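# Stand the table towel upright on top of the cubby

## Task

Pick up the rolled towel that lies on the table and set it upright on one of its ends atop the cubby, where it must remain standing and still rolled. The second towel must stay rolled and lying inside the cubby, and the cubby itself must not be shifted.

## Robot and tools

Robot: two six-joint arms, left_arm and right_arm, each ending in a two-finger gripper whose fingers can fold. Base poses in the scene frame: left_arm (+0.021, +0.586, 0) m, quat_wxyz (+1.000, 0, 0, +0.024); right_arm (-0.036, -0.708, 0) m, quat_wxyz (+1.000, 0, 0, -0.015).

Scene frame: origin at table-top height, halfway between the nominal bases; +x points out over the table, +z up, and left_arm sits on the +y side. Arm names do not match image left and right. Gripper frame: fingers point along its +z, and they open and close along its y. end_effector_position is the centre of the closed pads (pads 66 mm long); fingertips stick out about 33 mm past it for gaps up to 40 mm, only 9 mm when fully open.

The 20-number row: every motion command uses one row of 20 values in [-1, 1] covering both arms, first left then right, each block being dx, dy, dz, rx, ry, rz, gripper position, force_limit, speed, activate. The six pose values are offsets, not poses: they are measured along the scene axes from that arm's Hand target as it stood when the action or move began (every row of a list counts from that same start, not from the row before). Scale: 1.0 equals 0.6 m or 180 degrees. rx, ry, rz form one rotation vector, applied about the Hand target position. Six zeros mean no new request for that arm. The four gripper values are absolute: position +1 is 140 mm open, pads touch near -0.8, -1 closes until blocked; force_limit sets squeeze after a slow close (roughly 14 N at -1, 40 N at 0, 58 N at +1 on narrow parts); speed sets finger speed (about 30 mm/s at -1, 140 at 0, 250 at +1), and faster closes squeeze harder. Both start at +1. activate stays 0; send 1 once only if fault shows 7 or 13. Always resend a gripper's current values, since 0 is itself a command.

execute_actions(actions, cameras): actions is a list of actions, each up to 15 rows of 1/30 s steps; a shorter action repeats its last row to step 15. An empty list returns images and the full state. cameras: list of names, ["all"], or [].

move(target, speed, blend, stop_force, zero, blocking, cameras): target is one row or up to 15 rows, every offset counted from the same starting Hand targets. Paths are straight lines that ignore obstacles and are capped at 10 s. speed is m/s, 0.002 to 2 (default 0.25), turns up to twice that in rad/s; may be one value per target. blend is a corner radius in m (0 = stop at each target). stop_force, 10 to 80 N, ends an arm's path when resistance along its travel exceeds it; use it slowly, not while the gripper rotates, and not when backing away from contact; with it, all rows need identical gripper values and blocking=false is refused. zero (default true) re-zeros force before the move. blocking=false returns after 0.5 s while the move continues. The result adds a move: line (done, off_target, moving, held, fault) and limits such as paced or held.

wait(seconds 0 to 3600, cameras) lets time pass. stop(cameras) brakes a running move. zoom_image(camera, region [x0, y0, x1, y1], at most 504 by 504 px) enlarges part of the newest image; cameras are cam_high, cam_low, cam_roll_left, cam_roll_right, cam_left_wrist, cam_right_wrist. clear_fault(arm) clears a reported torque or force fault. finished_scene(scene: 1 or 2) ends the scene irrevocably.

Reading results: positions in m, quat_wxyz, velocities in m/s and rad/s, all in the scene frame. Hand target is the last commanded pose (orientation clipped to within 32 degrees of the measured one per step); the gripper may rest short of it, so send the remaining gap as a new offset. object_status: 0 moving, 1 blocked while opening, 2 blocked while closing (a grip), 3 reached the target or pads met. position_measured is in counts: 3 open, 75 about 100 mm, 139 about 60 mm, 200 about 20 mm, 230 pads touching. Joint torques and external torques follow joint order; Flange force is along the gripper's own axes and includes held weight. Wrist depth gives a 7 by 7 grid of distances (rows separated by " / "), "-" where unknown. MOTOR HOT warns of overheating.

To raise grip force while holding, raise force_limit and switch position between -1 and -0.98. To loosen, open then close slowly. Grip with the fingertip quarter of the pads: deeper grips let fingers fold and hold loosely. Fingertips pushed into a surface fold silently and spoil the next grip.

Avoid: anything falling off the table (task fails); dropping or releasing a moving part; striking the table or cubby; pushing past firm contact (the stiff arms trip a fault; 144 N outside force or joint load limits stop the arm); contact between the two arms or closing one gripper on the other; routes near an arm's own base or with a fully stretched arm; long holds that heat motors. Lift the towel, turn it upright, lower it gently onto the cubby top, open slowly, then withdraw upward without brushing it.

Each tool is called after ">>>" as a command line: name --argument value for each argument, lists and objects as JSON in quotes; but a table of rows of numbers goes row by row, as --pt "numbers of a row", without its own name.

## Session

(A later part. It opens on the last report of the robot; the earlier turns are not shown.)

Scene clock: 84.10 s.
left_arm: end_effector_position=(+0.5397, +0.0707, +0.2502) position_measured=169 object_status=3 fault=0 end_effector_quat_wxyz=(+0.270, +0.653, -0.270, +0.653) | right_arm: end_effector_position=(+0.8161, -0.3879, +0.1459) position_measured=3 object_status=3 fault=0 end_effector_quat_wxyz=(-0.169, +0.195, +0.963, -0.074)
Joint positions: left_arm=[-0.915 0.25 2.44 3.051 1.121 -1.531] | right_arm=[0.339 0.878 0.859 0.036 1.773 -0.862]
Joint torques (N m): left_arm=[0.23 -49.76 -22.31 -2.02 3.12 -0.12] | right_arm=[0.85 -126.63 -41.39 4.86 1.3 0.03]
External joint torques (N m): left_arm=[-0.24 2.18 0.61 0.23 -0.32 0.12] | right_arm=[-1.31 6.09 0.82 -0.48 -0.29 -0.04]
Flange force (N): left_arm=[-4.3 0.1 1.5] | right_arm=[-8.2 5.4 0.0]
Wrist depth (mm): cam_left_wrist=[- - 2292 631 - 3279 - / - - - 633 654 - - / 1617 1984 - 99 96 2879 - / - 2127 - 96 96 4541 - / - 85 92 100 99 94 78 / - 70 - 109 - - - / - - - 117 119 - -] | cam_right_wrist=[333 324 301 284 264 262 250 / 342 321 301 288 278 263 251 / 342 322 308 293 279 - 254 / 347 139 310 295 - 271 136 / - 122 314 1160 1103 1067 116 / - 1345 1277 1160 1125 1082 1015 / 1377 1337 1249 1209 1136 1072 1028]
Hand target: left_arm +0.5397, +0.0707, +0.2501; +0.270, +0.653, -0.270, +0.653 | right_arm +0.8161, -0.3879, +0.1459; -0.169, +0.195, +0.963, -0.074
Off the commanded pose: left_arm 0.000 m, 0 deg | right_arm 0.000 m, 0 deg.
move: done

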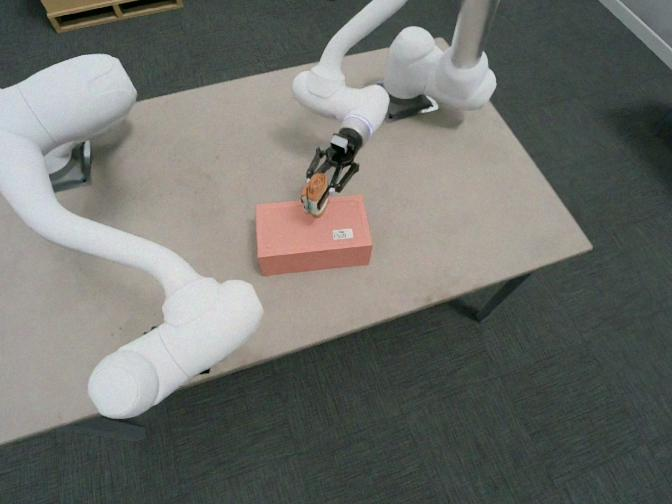

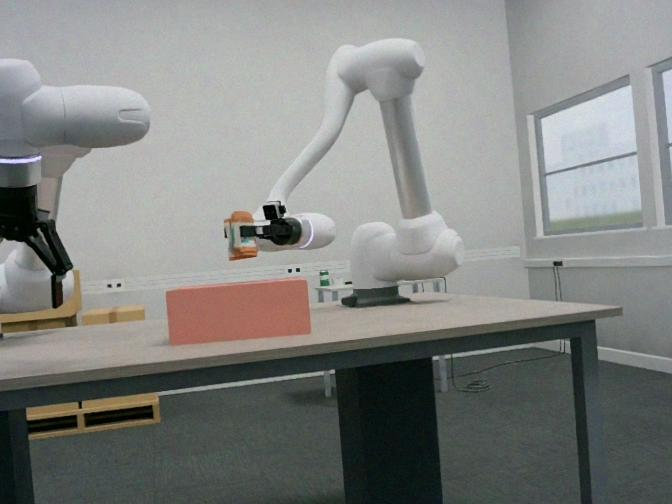

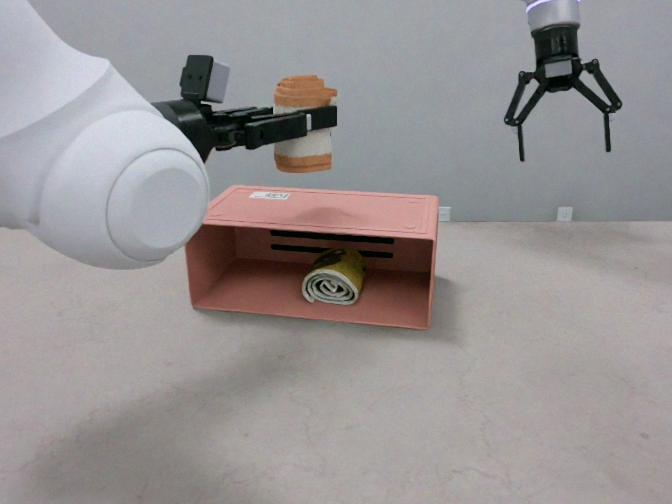

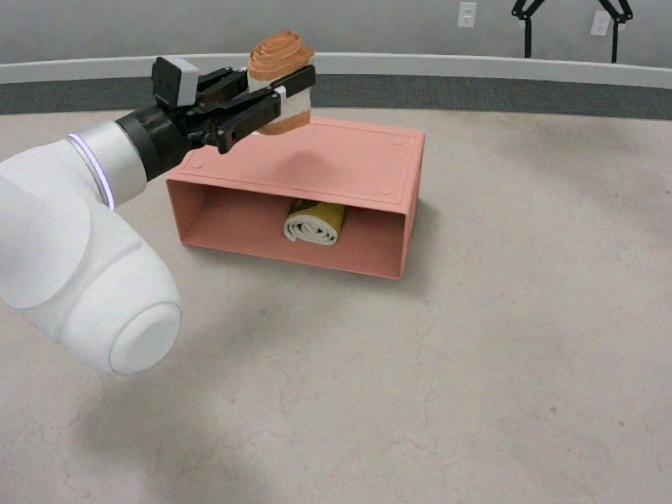

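>>> move --target '[0,0,-0.1667,0,0,0,-0.32,-0.5,-0.6,0,0,0,0,0,0,0,1,1,1,0]' --speed 0.05 --stop_force 10 --cameras '["cam_high","cam_low","cam_roll_left","cam_roll_right"]'

Scene clock: 89.43 s.
left_arm: end_effector_position=(+0.5397, +0.0707, +0.1529) position_measured=169 object_status=3 fault=0 end_effector_quat_wxyz=(+0.270, +0.653, -0.270, +0.654) | right_arm: end_effector_position=(+0.8161, -0.3879, +0.1459) position_measured=3 object_status=3 fault=0 end_effector_quat_wxyz=(-0.169, +0.195, +0.963, -0.074)
Joint positions: left_arm=[-0.915 0.484 2.462 3.059 1.377 -1.554] | right_arm=[0.339 0.878 0.859 0.036 1.773 -0.862]
Joint torques (N m): left_arm=[0.1 -48.46 -3.28 -0.9 -3.24 -0.05] | right_arm=[0.75 -126.46 -41.53 4.82 1.3 0.07]
External joint torques (N m): left_arm=[-0.05 -11.65 -8.12 0.09 6.04 0.05] | right_arm=[-0.42 5.94 0.99 -0.42 -0.3 -0.08]
Flange force (N): left_arm=[14.2 0.1 1.0] | right_arm=[-7.0 5.4 0.5]
Wrist depth (mm): cam_left_wrist=[- 1711 2071 105 102 - 2653 / - - 116 95 104 3689 1762 / - - - - 97 - - / - - - 98 98 246 665 / - 85 85 101 101 94 93 / - 71 67 112 113 - - / - - - 103 95 - -] | cam_right_wrist=[337 - 302 286 273 262 251 / 339 322 305 290 277 264 253 / 345 325 300 293 277 268 255 / 345 139 309 295 282 273 136 / - 318 314 1166 1082 1072 116 / - 1329 1249 1172 1120 1077 1047 / 1403 1314 1229 1178 1125 1072 1052]
Hand target: left_arm +0.5397, +0.0707, +0.1529; +0.270, +0.653, -0.270, +0.654 (not the last commanded pose) | right_arm +0.8161, -0.3879, +0.1459; -0.169, +0.195, +0.963, -0.074
Off the commanded pose: left_arm 0.003 m, 0 deg | right_arm 0.000 m, 0 deg.
move: contact (left_arm)

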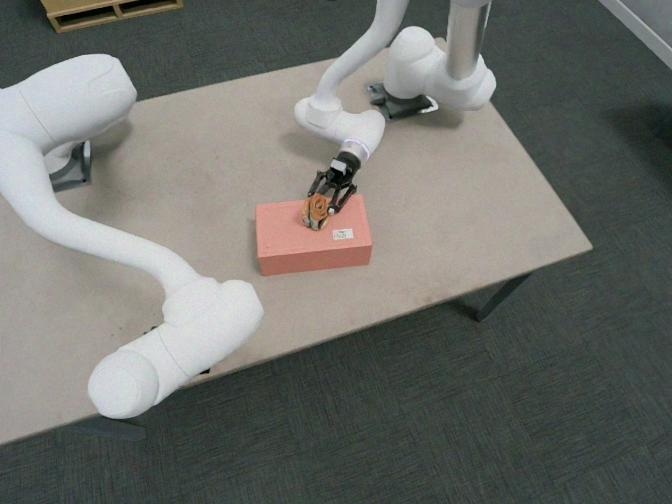

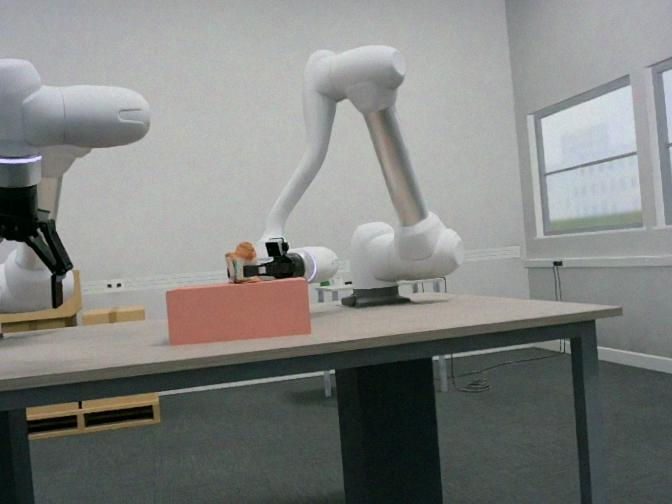

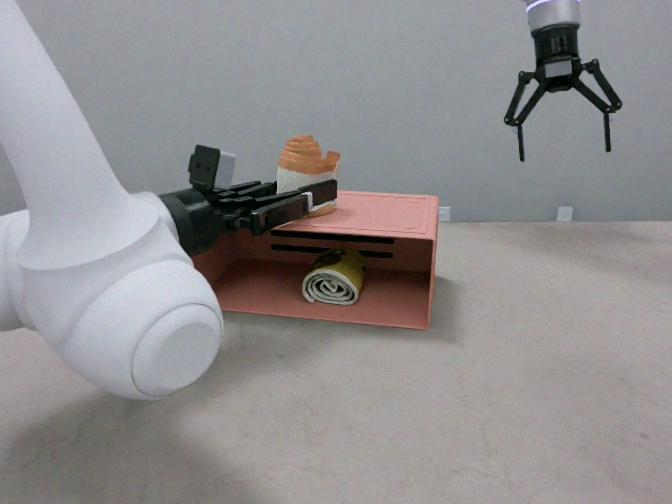

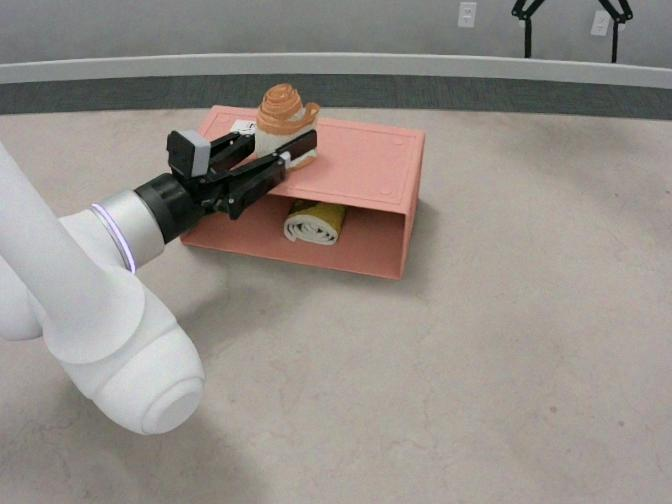

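>>> move --target '[0,0,0.022,0,0,0,-0.32,-0.5,-0.6,0,0,0,0,0,0,0,1,1,1,0]' --speed 0.05 --cameras '["cam_high","cam_left_wrist","cam_roll_right"]'

>>> zoom_image --camera "cam_roll_right" --region '[150, 60, 440, 290]'

>>> zoom_image --camera "cam_high" --region '[240, 140, 390, 290]'

Scene clock: 92.20 s.
left_arm: end_effector_position=(+0.5397, +0.0707, +0.1661) position_measured=169 object_status=3 fault=0 end_effector_quat_wxyz=(+0.270, +0.653, -0.270, +0.654) | right_arm: end_effector_position=(+0.8161, -0.3879, +0.1459) position_measured=3 object_status=3 fault=0 end_effector_quat_wxyz=(-0.169, +0.195, +0.963, -0.074)
Joint positions: left_arm=[-0.915 0.451 2.462 3.058 1.343 -1.551] | right_arm=[0.339 0.878 0.859 0.036 1.773 -0.862]
Joint torques (N m): left_arm=[0.43 -60.45 -12.7 -1.21 2.97 -0.03] | right_arm=[0.49 -126.71 -41.5 4.86 1.29 0.04]
External joint torques (N m): left_arm=[-0.4 2.1 -0.07 0.27 -0.18 0.03] | right_arm=[-0.35 5.71 0.79 -0.45 -0.28 -0.05]
Flange force (N): left_arm=[-4.8 0.3 1.5] | right_arm=[-7.1 5.6 0.1]
Wrist depth (mm): cam_left_wrist=[1606 1935 - 100 3472 2745 - / 1617 2186 114 92 117 2811 - / - 1874 - 95 96 - 2434 / - 2001 - 96 99 257 - / - 85 85 100 102 94 83 / - 70 67 108 110 - - / - - - 115 115 - -] | cam_right_wrist=[336 331 303 289 272 263 252 / 343 319 305 292 276 263 255 / 342 330 305 293 278 266 257 / 345 139 308 294 282 272 136 / - 326 315 1160 1093 1067 116 / - 1277 1235 1142 1125 1052 1028 / 1377 1429 1270 1184 1109 1062 1024]
Hand target: left_arm +0.5397, +0.0707, +0.1661; +0.270, +0.653, -0.270, +0.654 | right_arm +0.8161, -0.3879, +0.1459; -0.169, +0.195, +0.963, -0.074
Off the commanded pose: left_arm 0.000 m, 0 deg | right_arm 0.000 m, 0 deg.
move: done
Images, in order (width x height): cam_high 672x504, cam_roll_right 672x504, cam_left_wrist 672x504.

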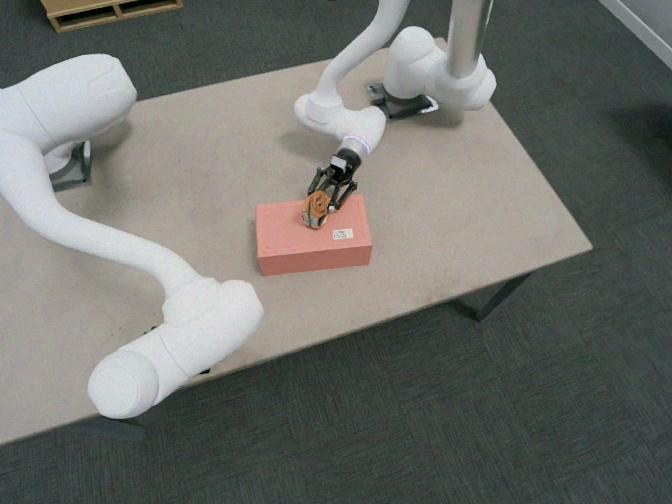

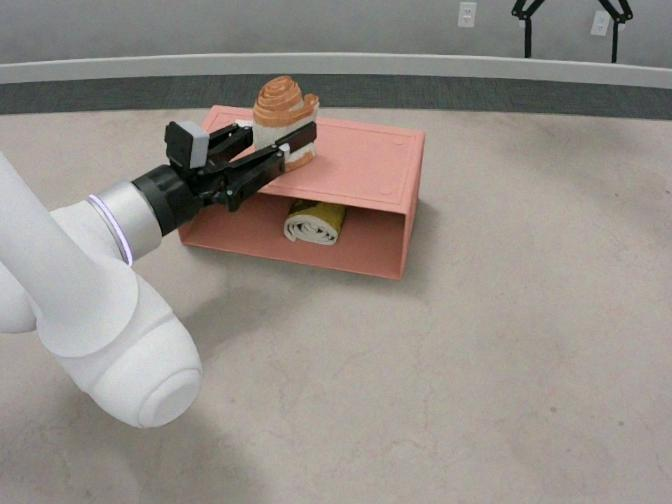

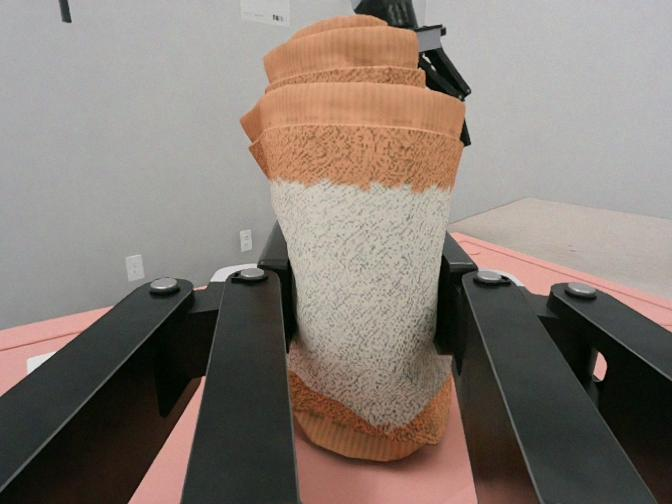

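Scaled by 1.738.

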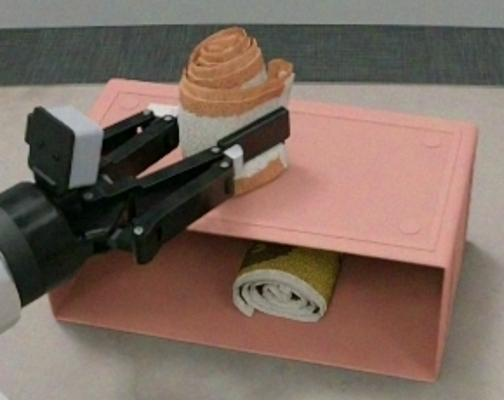

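Scaled by 3.360.

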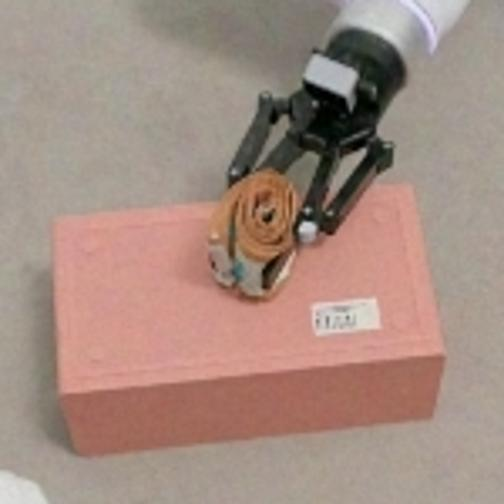

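>>> move --pt "0 0 -0.008 0 0 0 -0.32 -0.5 -0.6 0 0 0 0 0 0 0 1 1 1 0" --pt "0 0 -0.008 0 0 0 1 -0.5 -0.8 0 0 0 0 0 0 0 1 1 1 0" --speed 0.05 --cameras '["cam_high","cam_left_wrist","cam_roll_right"]'

Scene clock: 98.03 s.
left_arm: end_effector_position=(+0.5397, +0.0707, +0.1613) position_measured=3 object_status=0 fault=0 end_effector_quat_wxyz=(+0.270, +0.653, -0.270, +0.654) | right_arm: end_effector_position=(+0.8161, -0.3879, +0.1459) position_measured=3 object_status=3 fault=0 end_effector_quat_wxyz=(-0.169, +0.195, +0.963, -0.074)
Joint positions: left_arm=[-0.915 0.463 2.462 3.058 1.355 -1.552] | right_arm=[0.339 0.878 0.859 0.036 1.773 -0.862]
Joint torques (N m): left_arm=[0.62 -62.11 -12.64 -1.23 3 -0.15] | right_arm=[0.76 -126.65 -41.5 4.87 1.3 0.02]
External joint torques (N m): left_arm=[-0.73 3.15 0.35 0.35 -0.25 0.15] | right_arm=[-0.98 5.36 0.69 -0.47 -0.28 -0.03]
Flange force (N): left_arm=[-7.2 1.0 1.3] | right_arm=[-7.2 4.9 0.0]
Wrist depth (mm): cam_left_wrist=[- - - 96 99 2270 - / - - - 95 101 128 - / - - - - 100 154 - / - 136 - 101 105 155 119 / 109 157 166 105 116 171 113 / - 141 135 116 115 137 130 / - 112 109 109 112 111 120] | cam_right_wrist=[337 - 301 288 274 262 251 / - - 306 290 279 266 254 / 344 329 - 291 280 266 255 / 344 139 313 - 281 274 136 / - 324 318 1235 1109 1082 116 / - 1314 1229 1172 1114 1067 1038 / 1377 1345 1270 1178 1166 1052 1043]
Hand target: left_arm +0.5397, +0.0707, +0.1613; +0.270, +0.653, -0.270, +0.654 | right_arm +0.8161, -0.3879, +0.1459; -0.169, +0.195, +0.963, -0.074
Off the commanded pose: left_arm 0.000 m, 0 deg | right_arm 0.000 m, 0 deg.
move: done
Images, in order (width x height): cam_high 672x504, cam_roll_right 672x504, cam_left_wrist 672x504.

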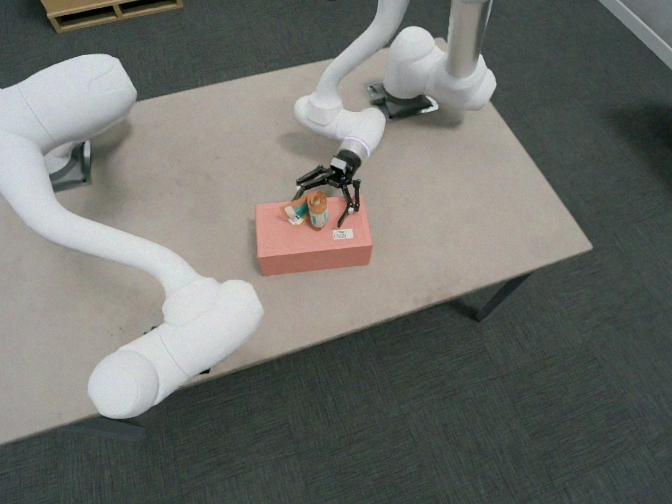

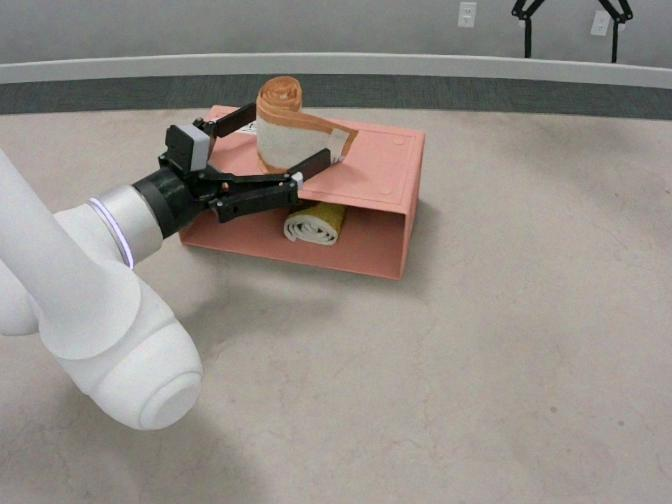

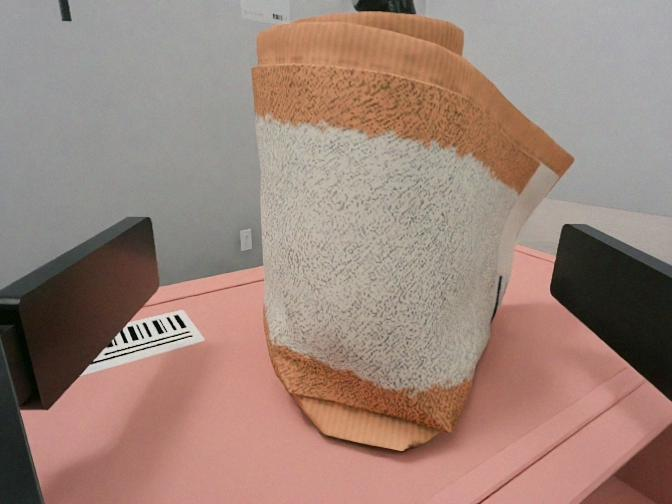

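>>> move --pt "-0.236 0.236 0 0 0 0 1 -0.5 -0.8 0 0 0 0 0 0 0 1 1 1 0" --speed 0.15 --cameras '["cam_high","cam_left_wrist","cam_low","cam_roll_right"]'

Scene clock: 101.43 s.
left_arm: end_effector_position=(+0.4101, +0.2004, +0.1615) position_measured=3 object_status=3 fault=0 end_effector_quat_wxyz=(+0.270, +0.653, -0.271, +0.653) | right_arm: end_effector_position=(+0.8161, -0.3879, +0.1459) position_measured=3 object_status=3 fault=0 end_effector_quat_wxyz=(-0.169, +0.195, +0.963, -0.074)
Joint positions: left_arm=[-0.984 0.417 2.794 2.991 1.639 -1.581] | right_arm=[0.339 0.878 0.859 0.036 1.773 -0.862]
Joint torques (N m): left_arm=[0.37 -45.45 -0.77 0.06 3.01 -0.12] | right_arm=[0.56 -126.86 -41.42 4.8 1.3 0.03]
External joint torques (N m): left_arm=[-0.36 2.65 0.33 0.21 -0.27 0.12] | right_arm=[-0.53 5.83 0.71 -0.39 -0.29 -0.04]
Flange force (N): left_arm=[0.0 0.0 0.0] | right_arm=[-7.5 5.9 -0.1]
Wrist depth (mm): cam_left_wrist=[1749 - 2292 795 - 2951 - / 1628 1830 2539 275 355 3524 - / - 2270 - 282 381 3472 - / - 141 289 287 333 417 131 / 109 124 - 361 418 443 113 / 314 - - - 331 324 311 / - 268 256 265 270 271 273] | cam_right_wrist=[336 320 307 287 273 263 251 / 337 324 - 290 276 266 253 / 343 - 309 294 280 265 254 / 346 139 312 294 282 270 136 / - 322 317 1154 1120 1047 116 / - 1299 1270 1154 1131 1062 1033 / 1353 1321 - 1203 1103 1087 1043]
Hand target: left_arm +0.3981, +0.2123, +0.1613; +0.270, +0.653, -0.270, +0.654 | right_arm +0.8161, -0.3879, +0.1459; -0.169, +0.195, +0.963, -0.074
Off the commanded pose: left_arm 0.017 m, 0 deg | right_arm 0.000 m, 0 deg.
joint sent to its limit (left arm) — joint 3 (elbow), upper limit, where the elbow is as bent as it goes. The joint targets are off in position, not in orientation.
move: off_target (left_arm)
Images, in order (width x height): cam_high 672x504, cam_low 672x504, cam_roll_right 672x504, cam_left_wrist 672x504.

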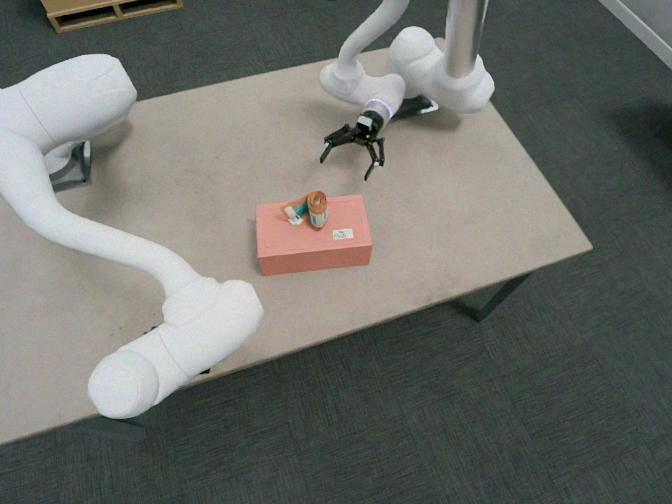

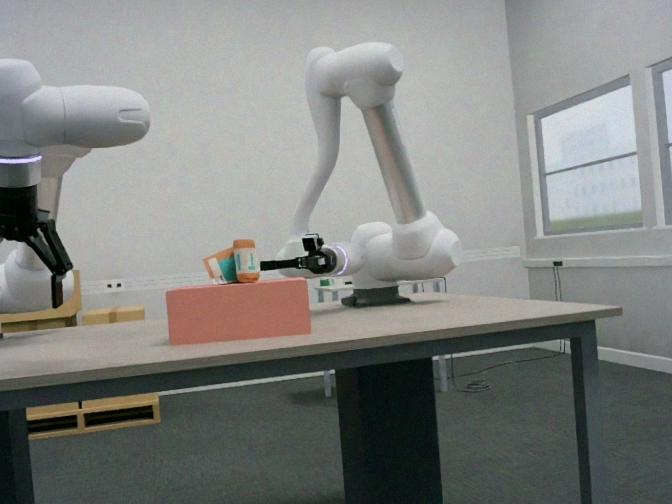

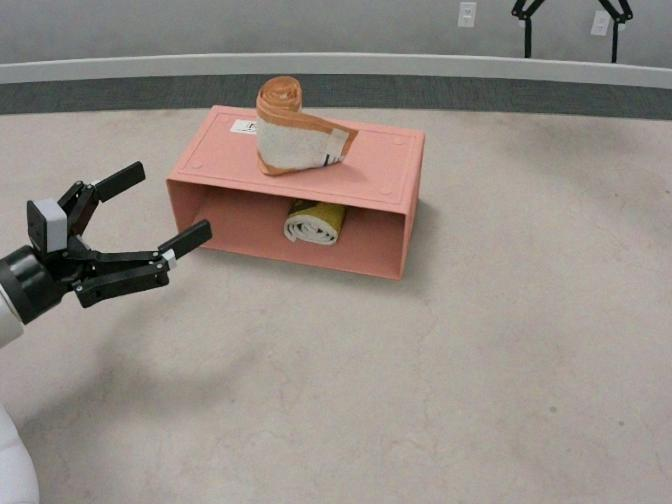

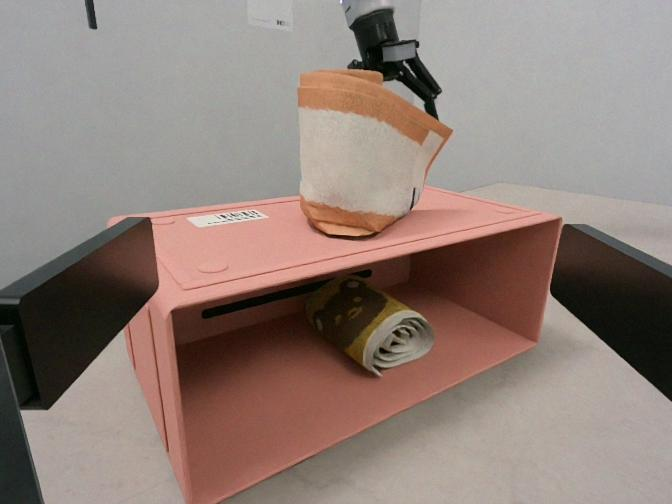

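>>> finished_scene --scene 1

The scene is finished: the task was done.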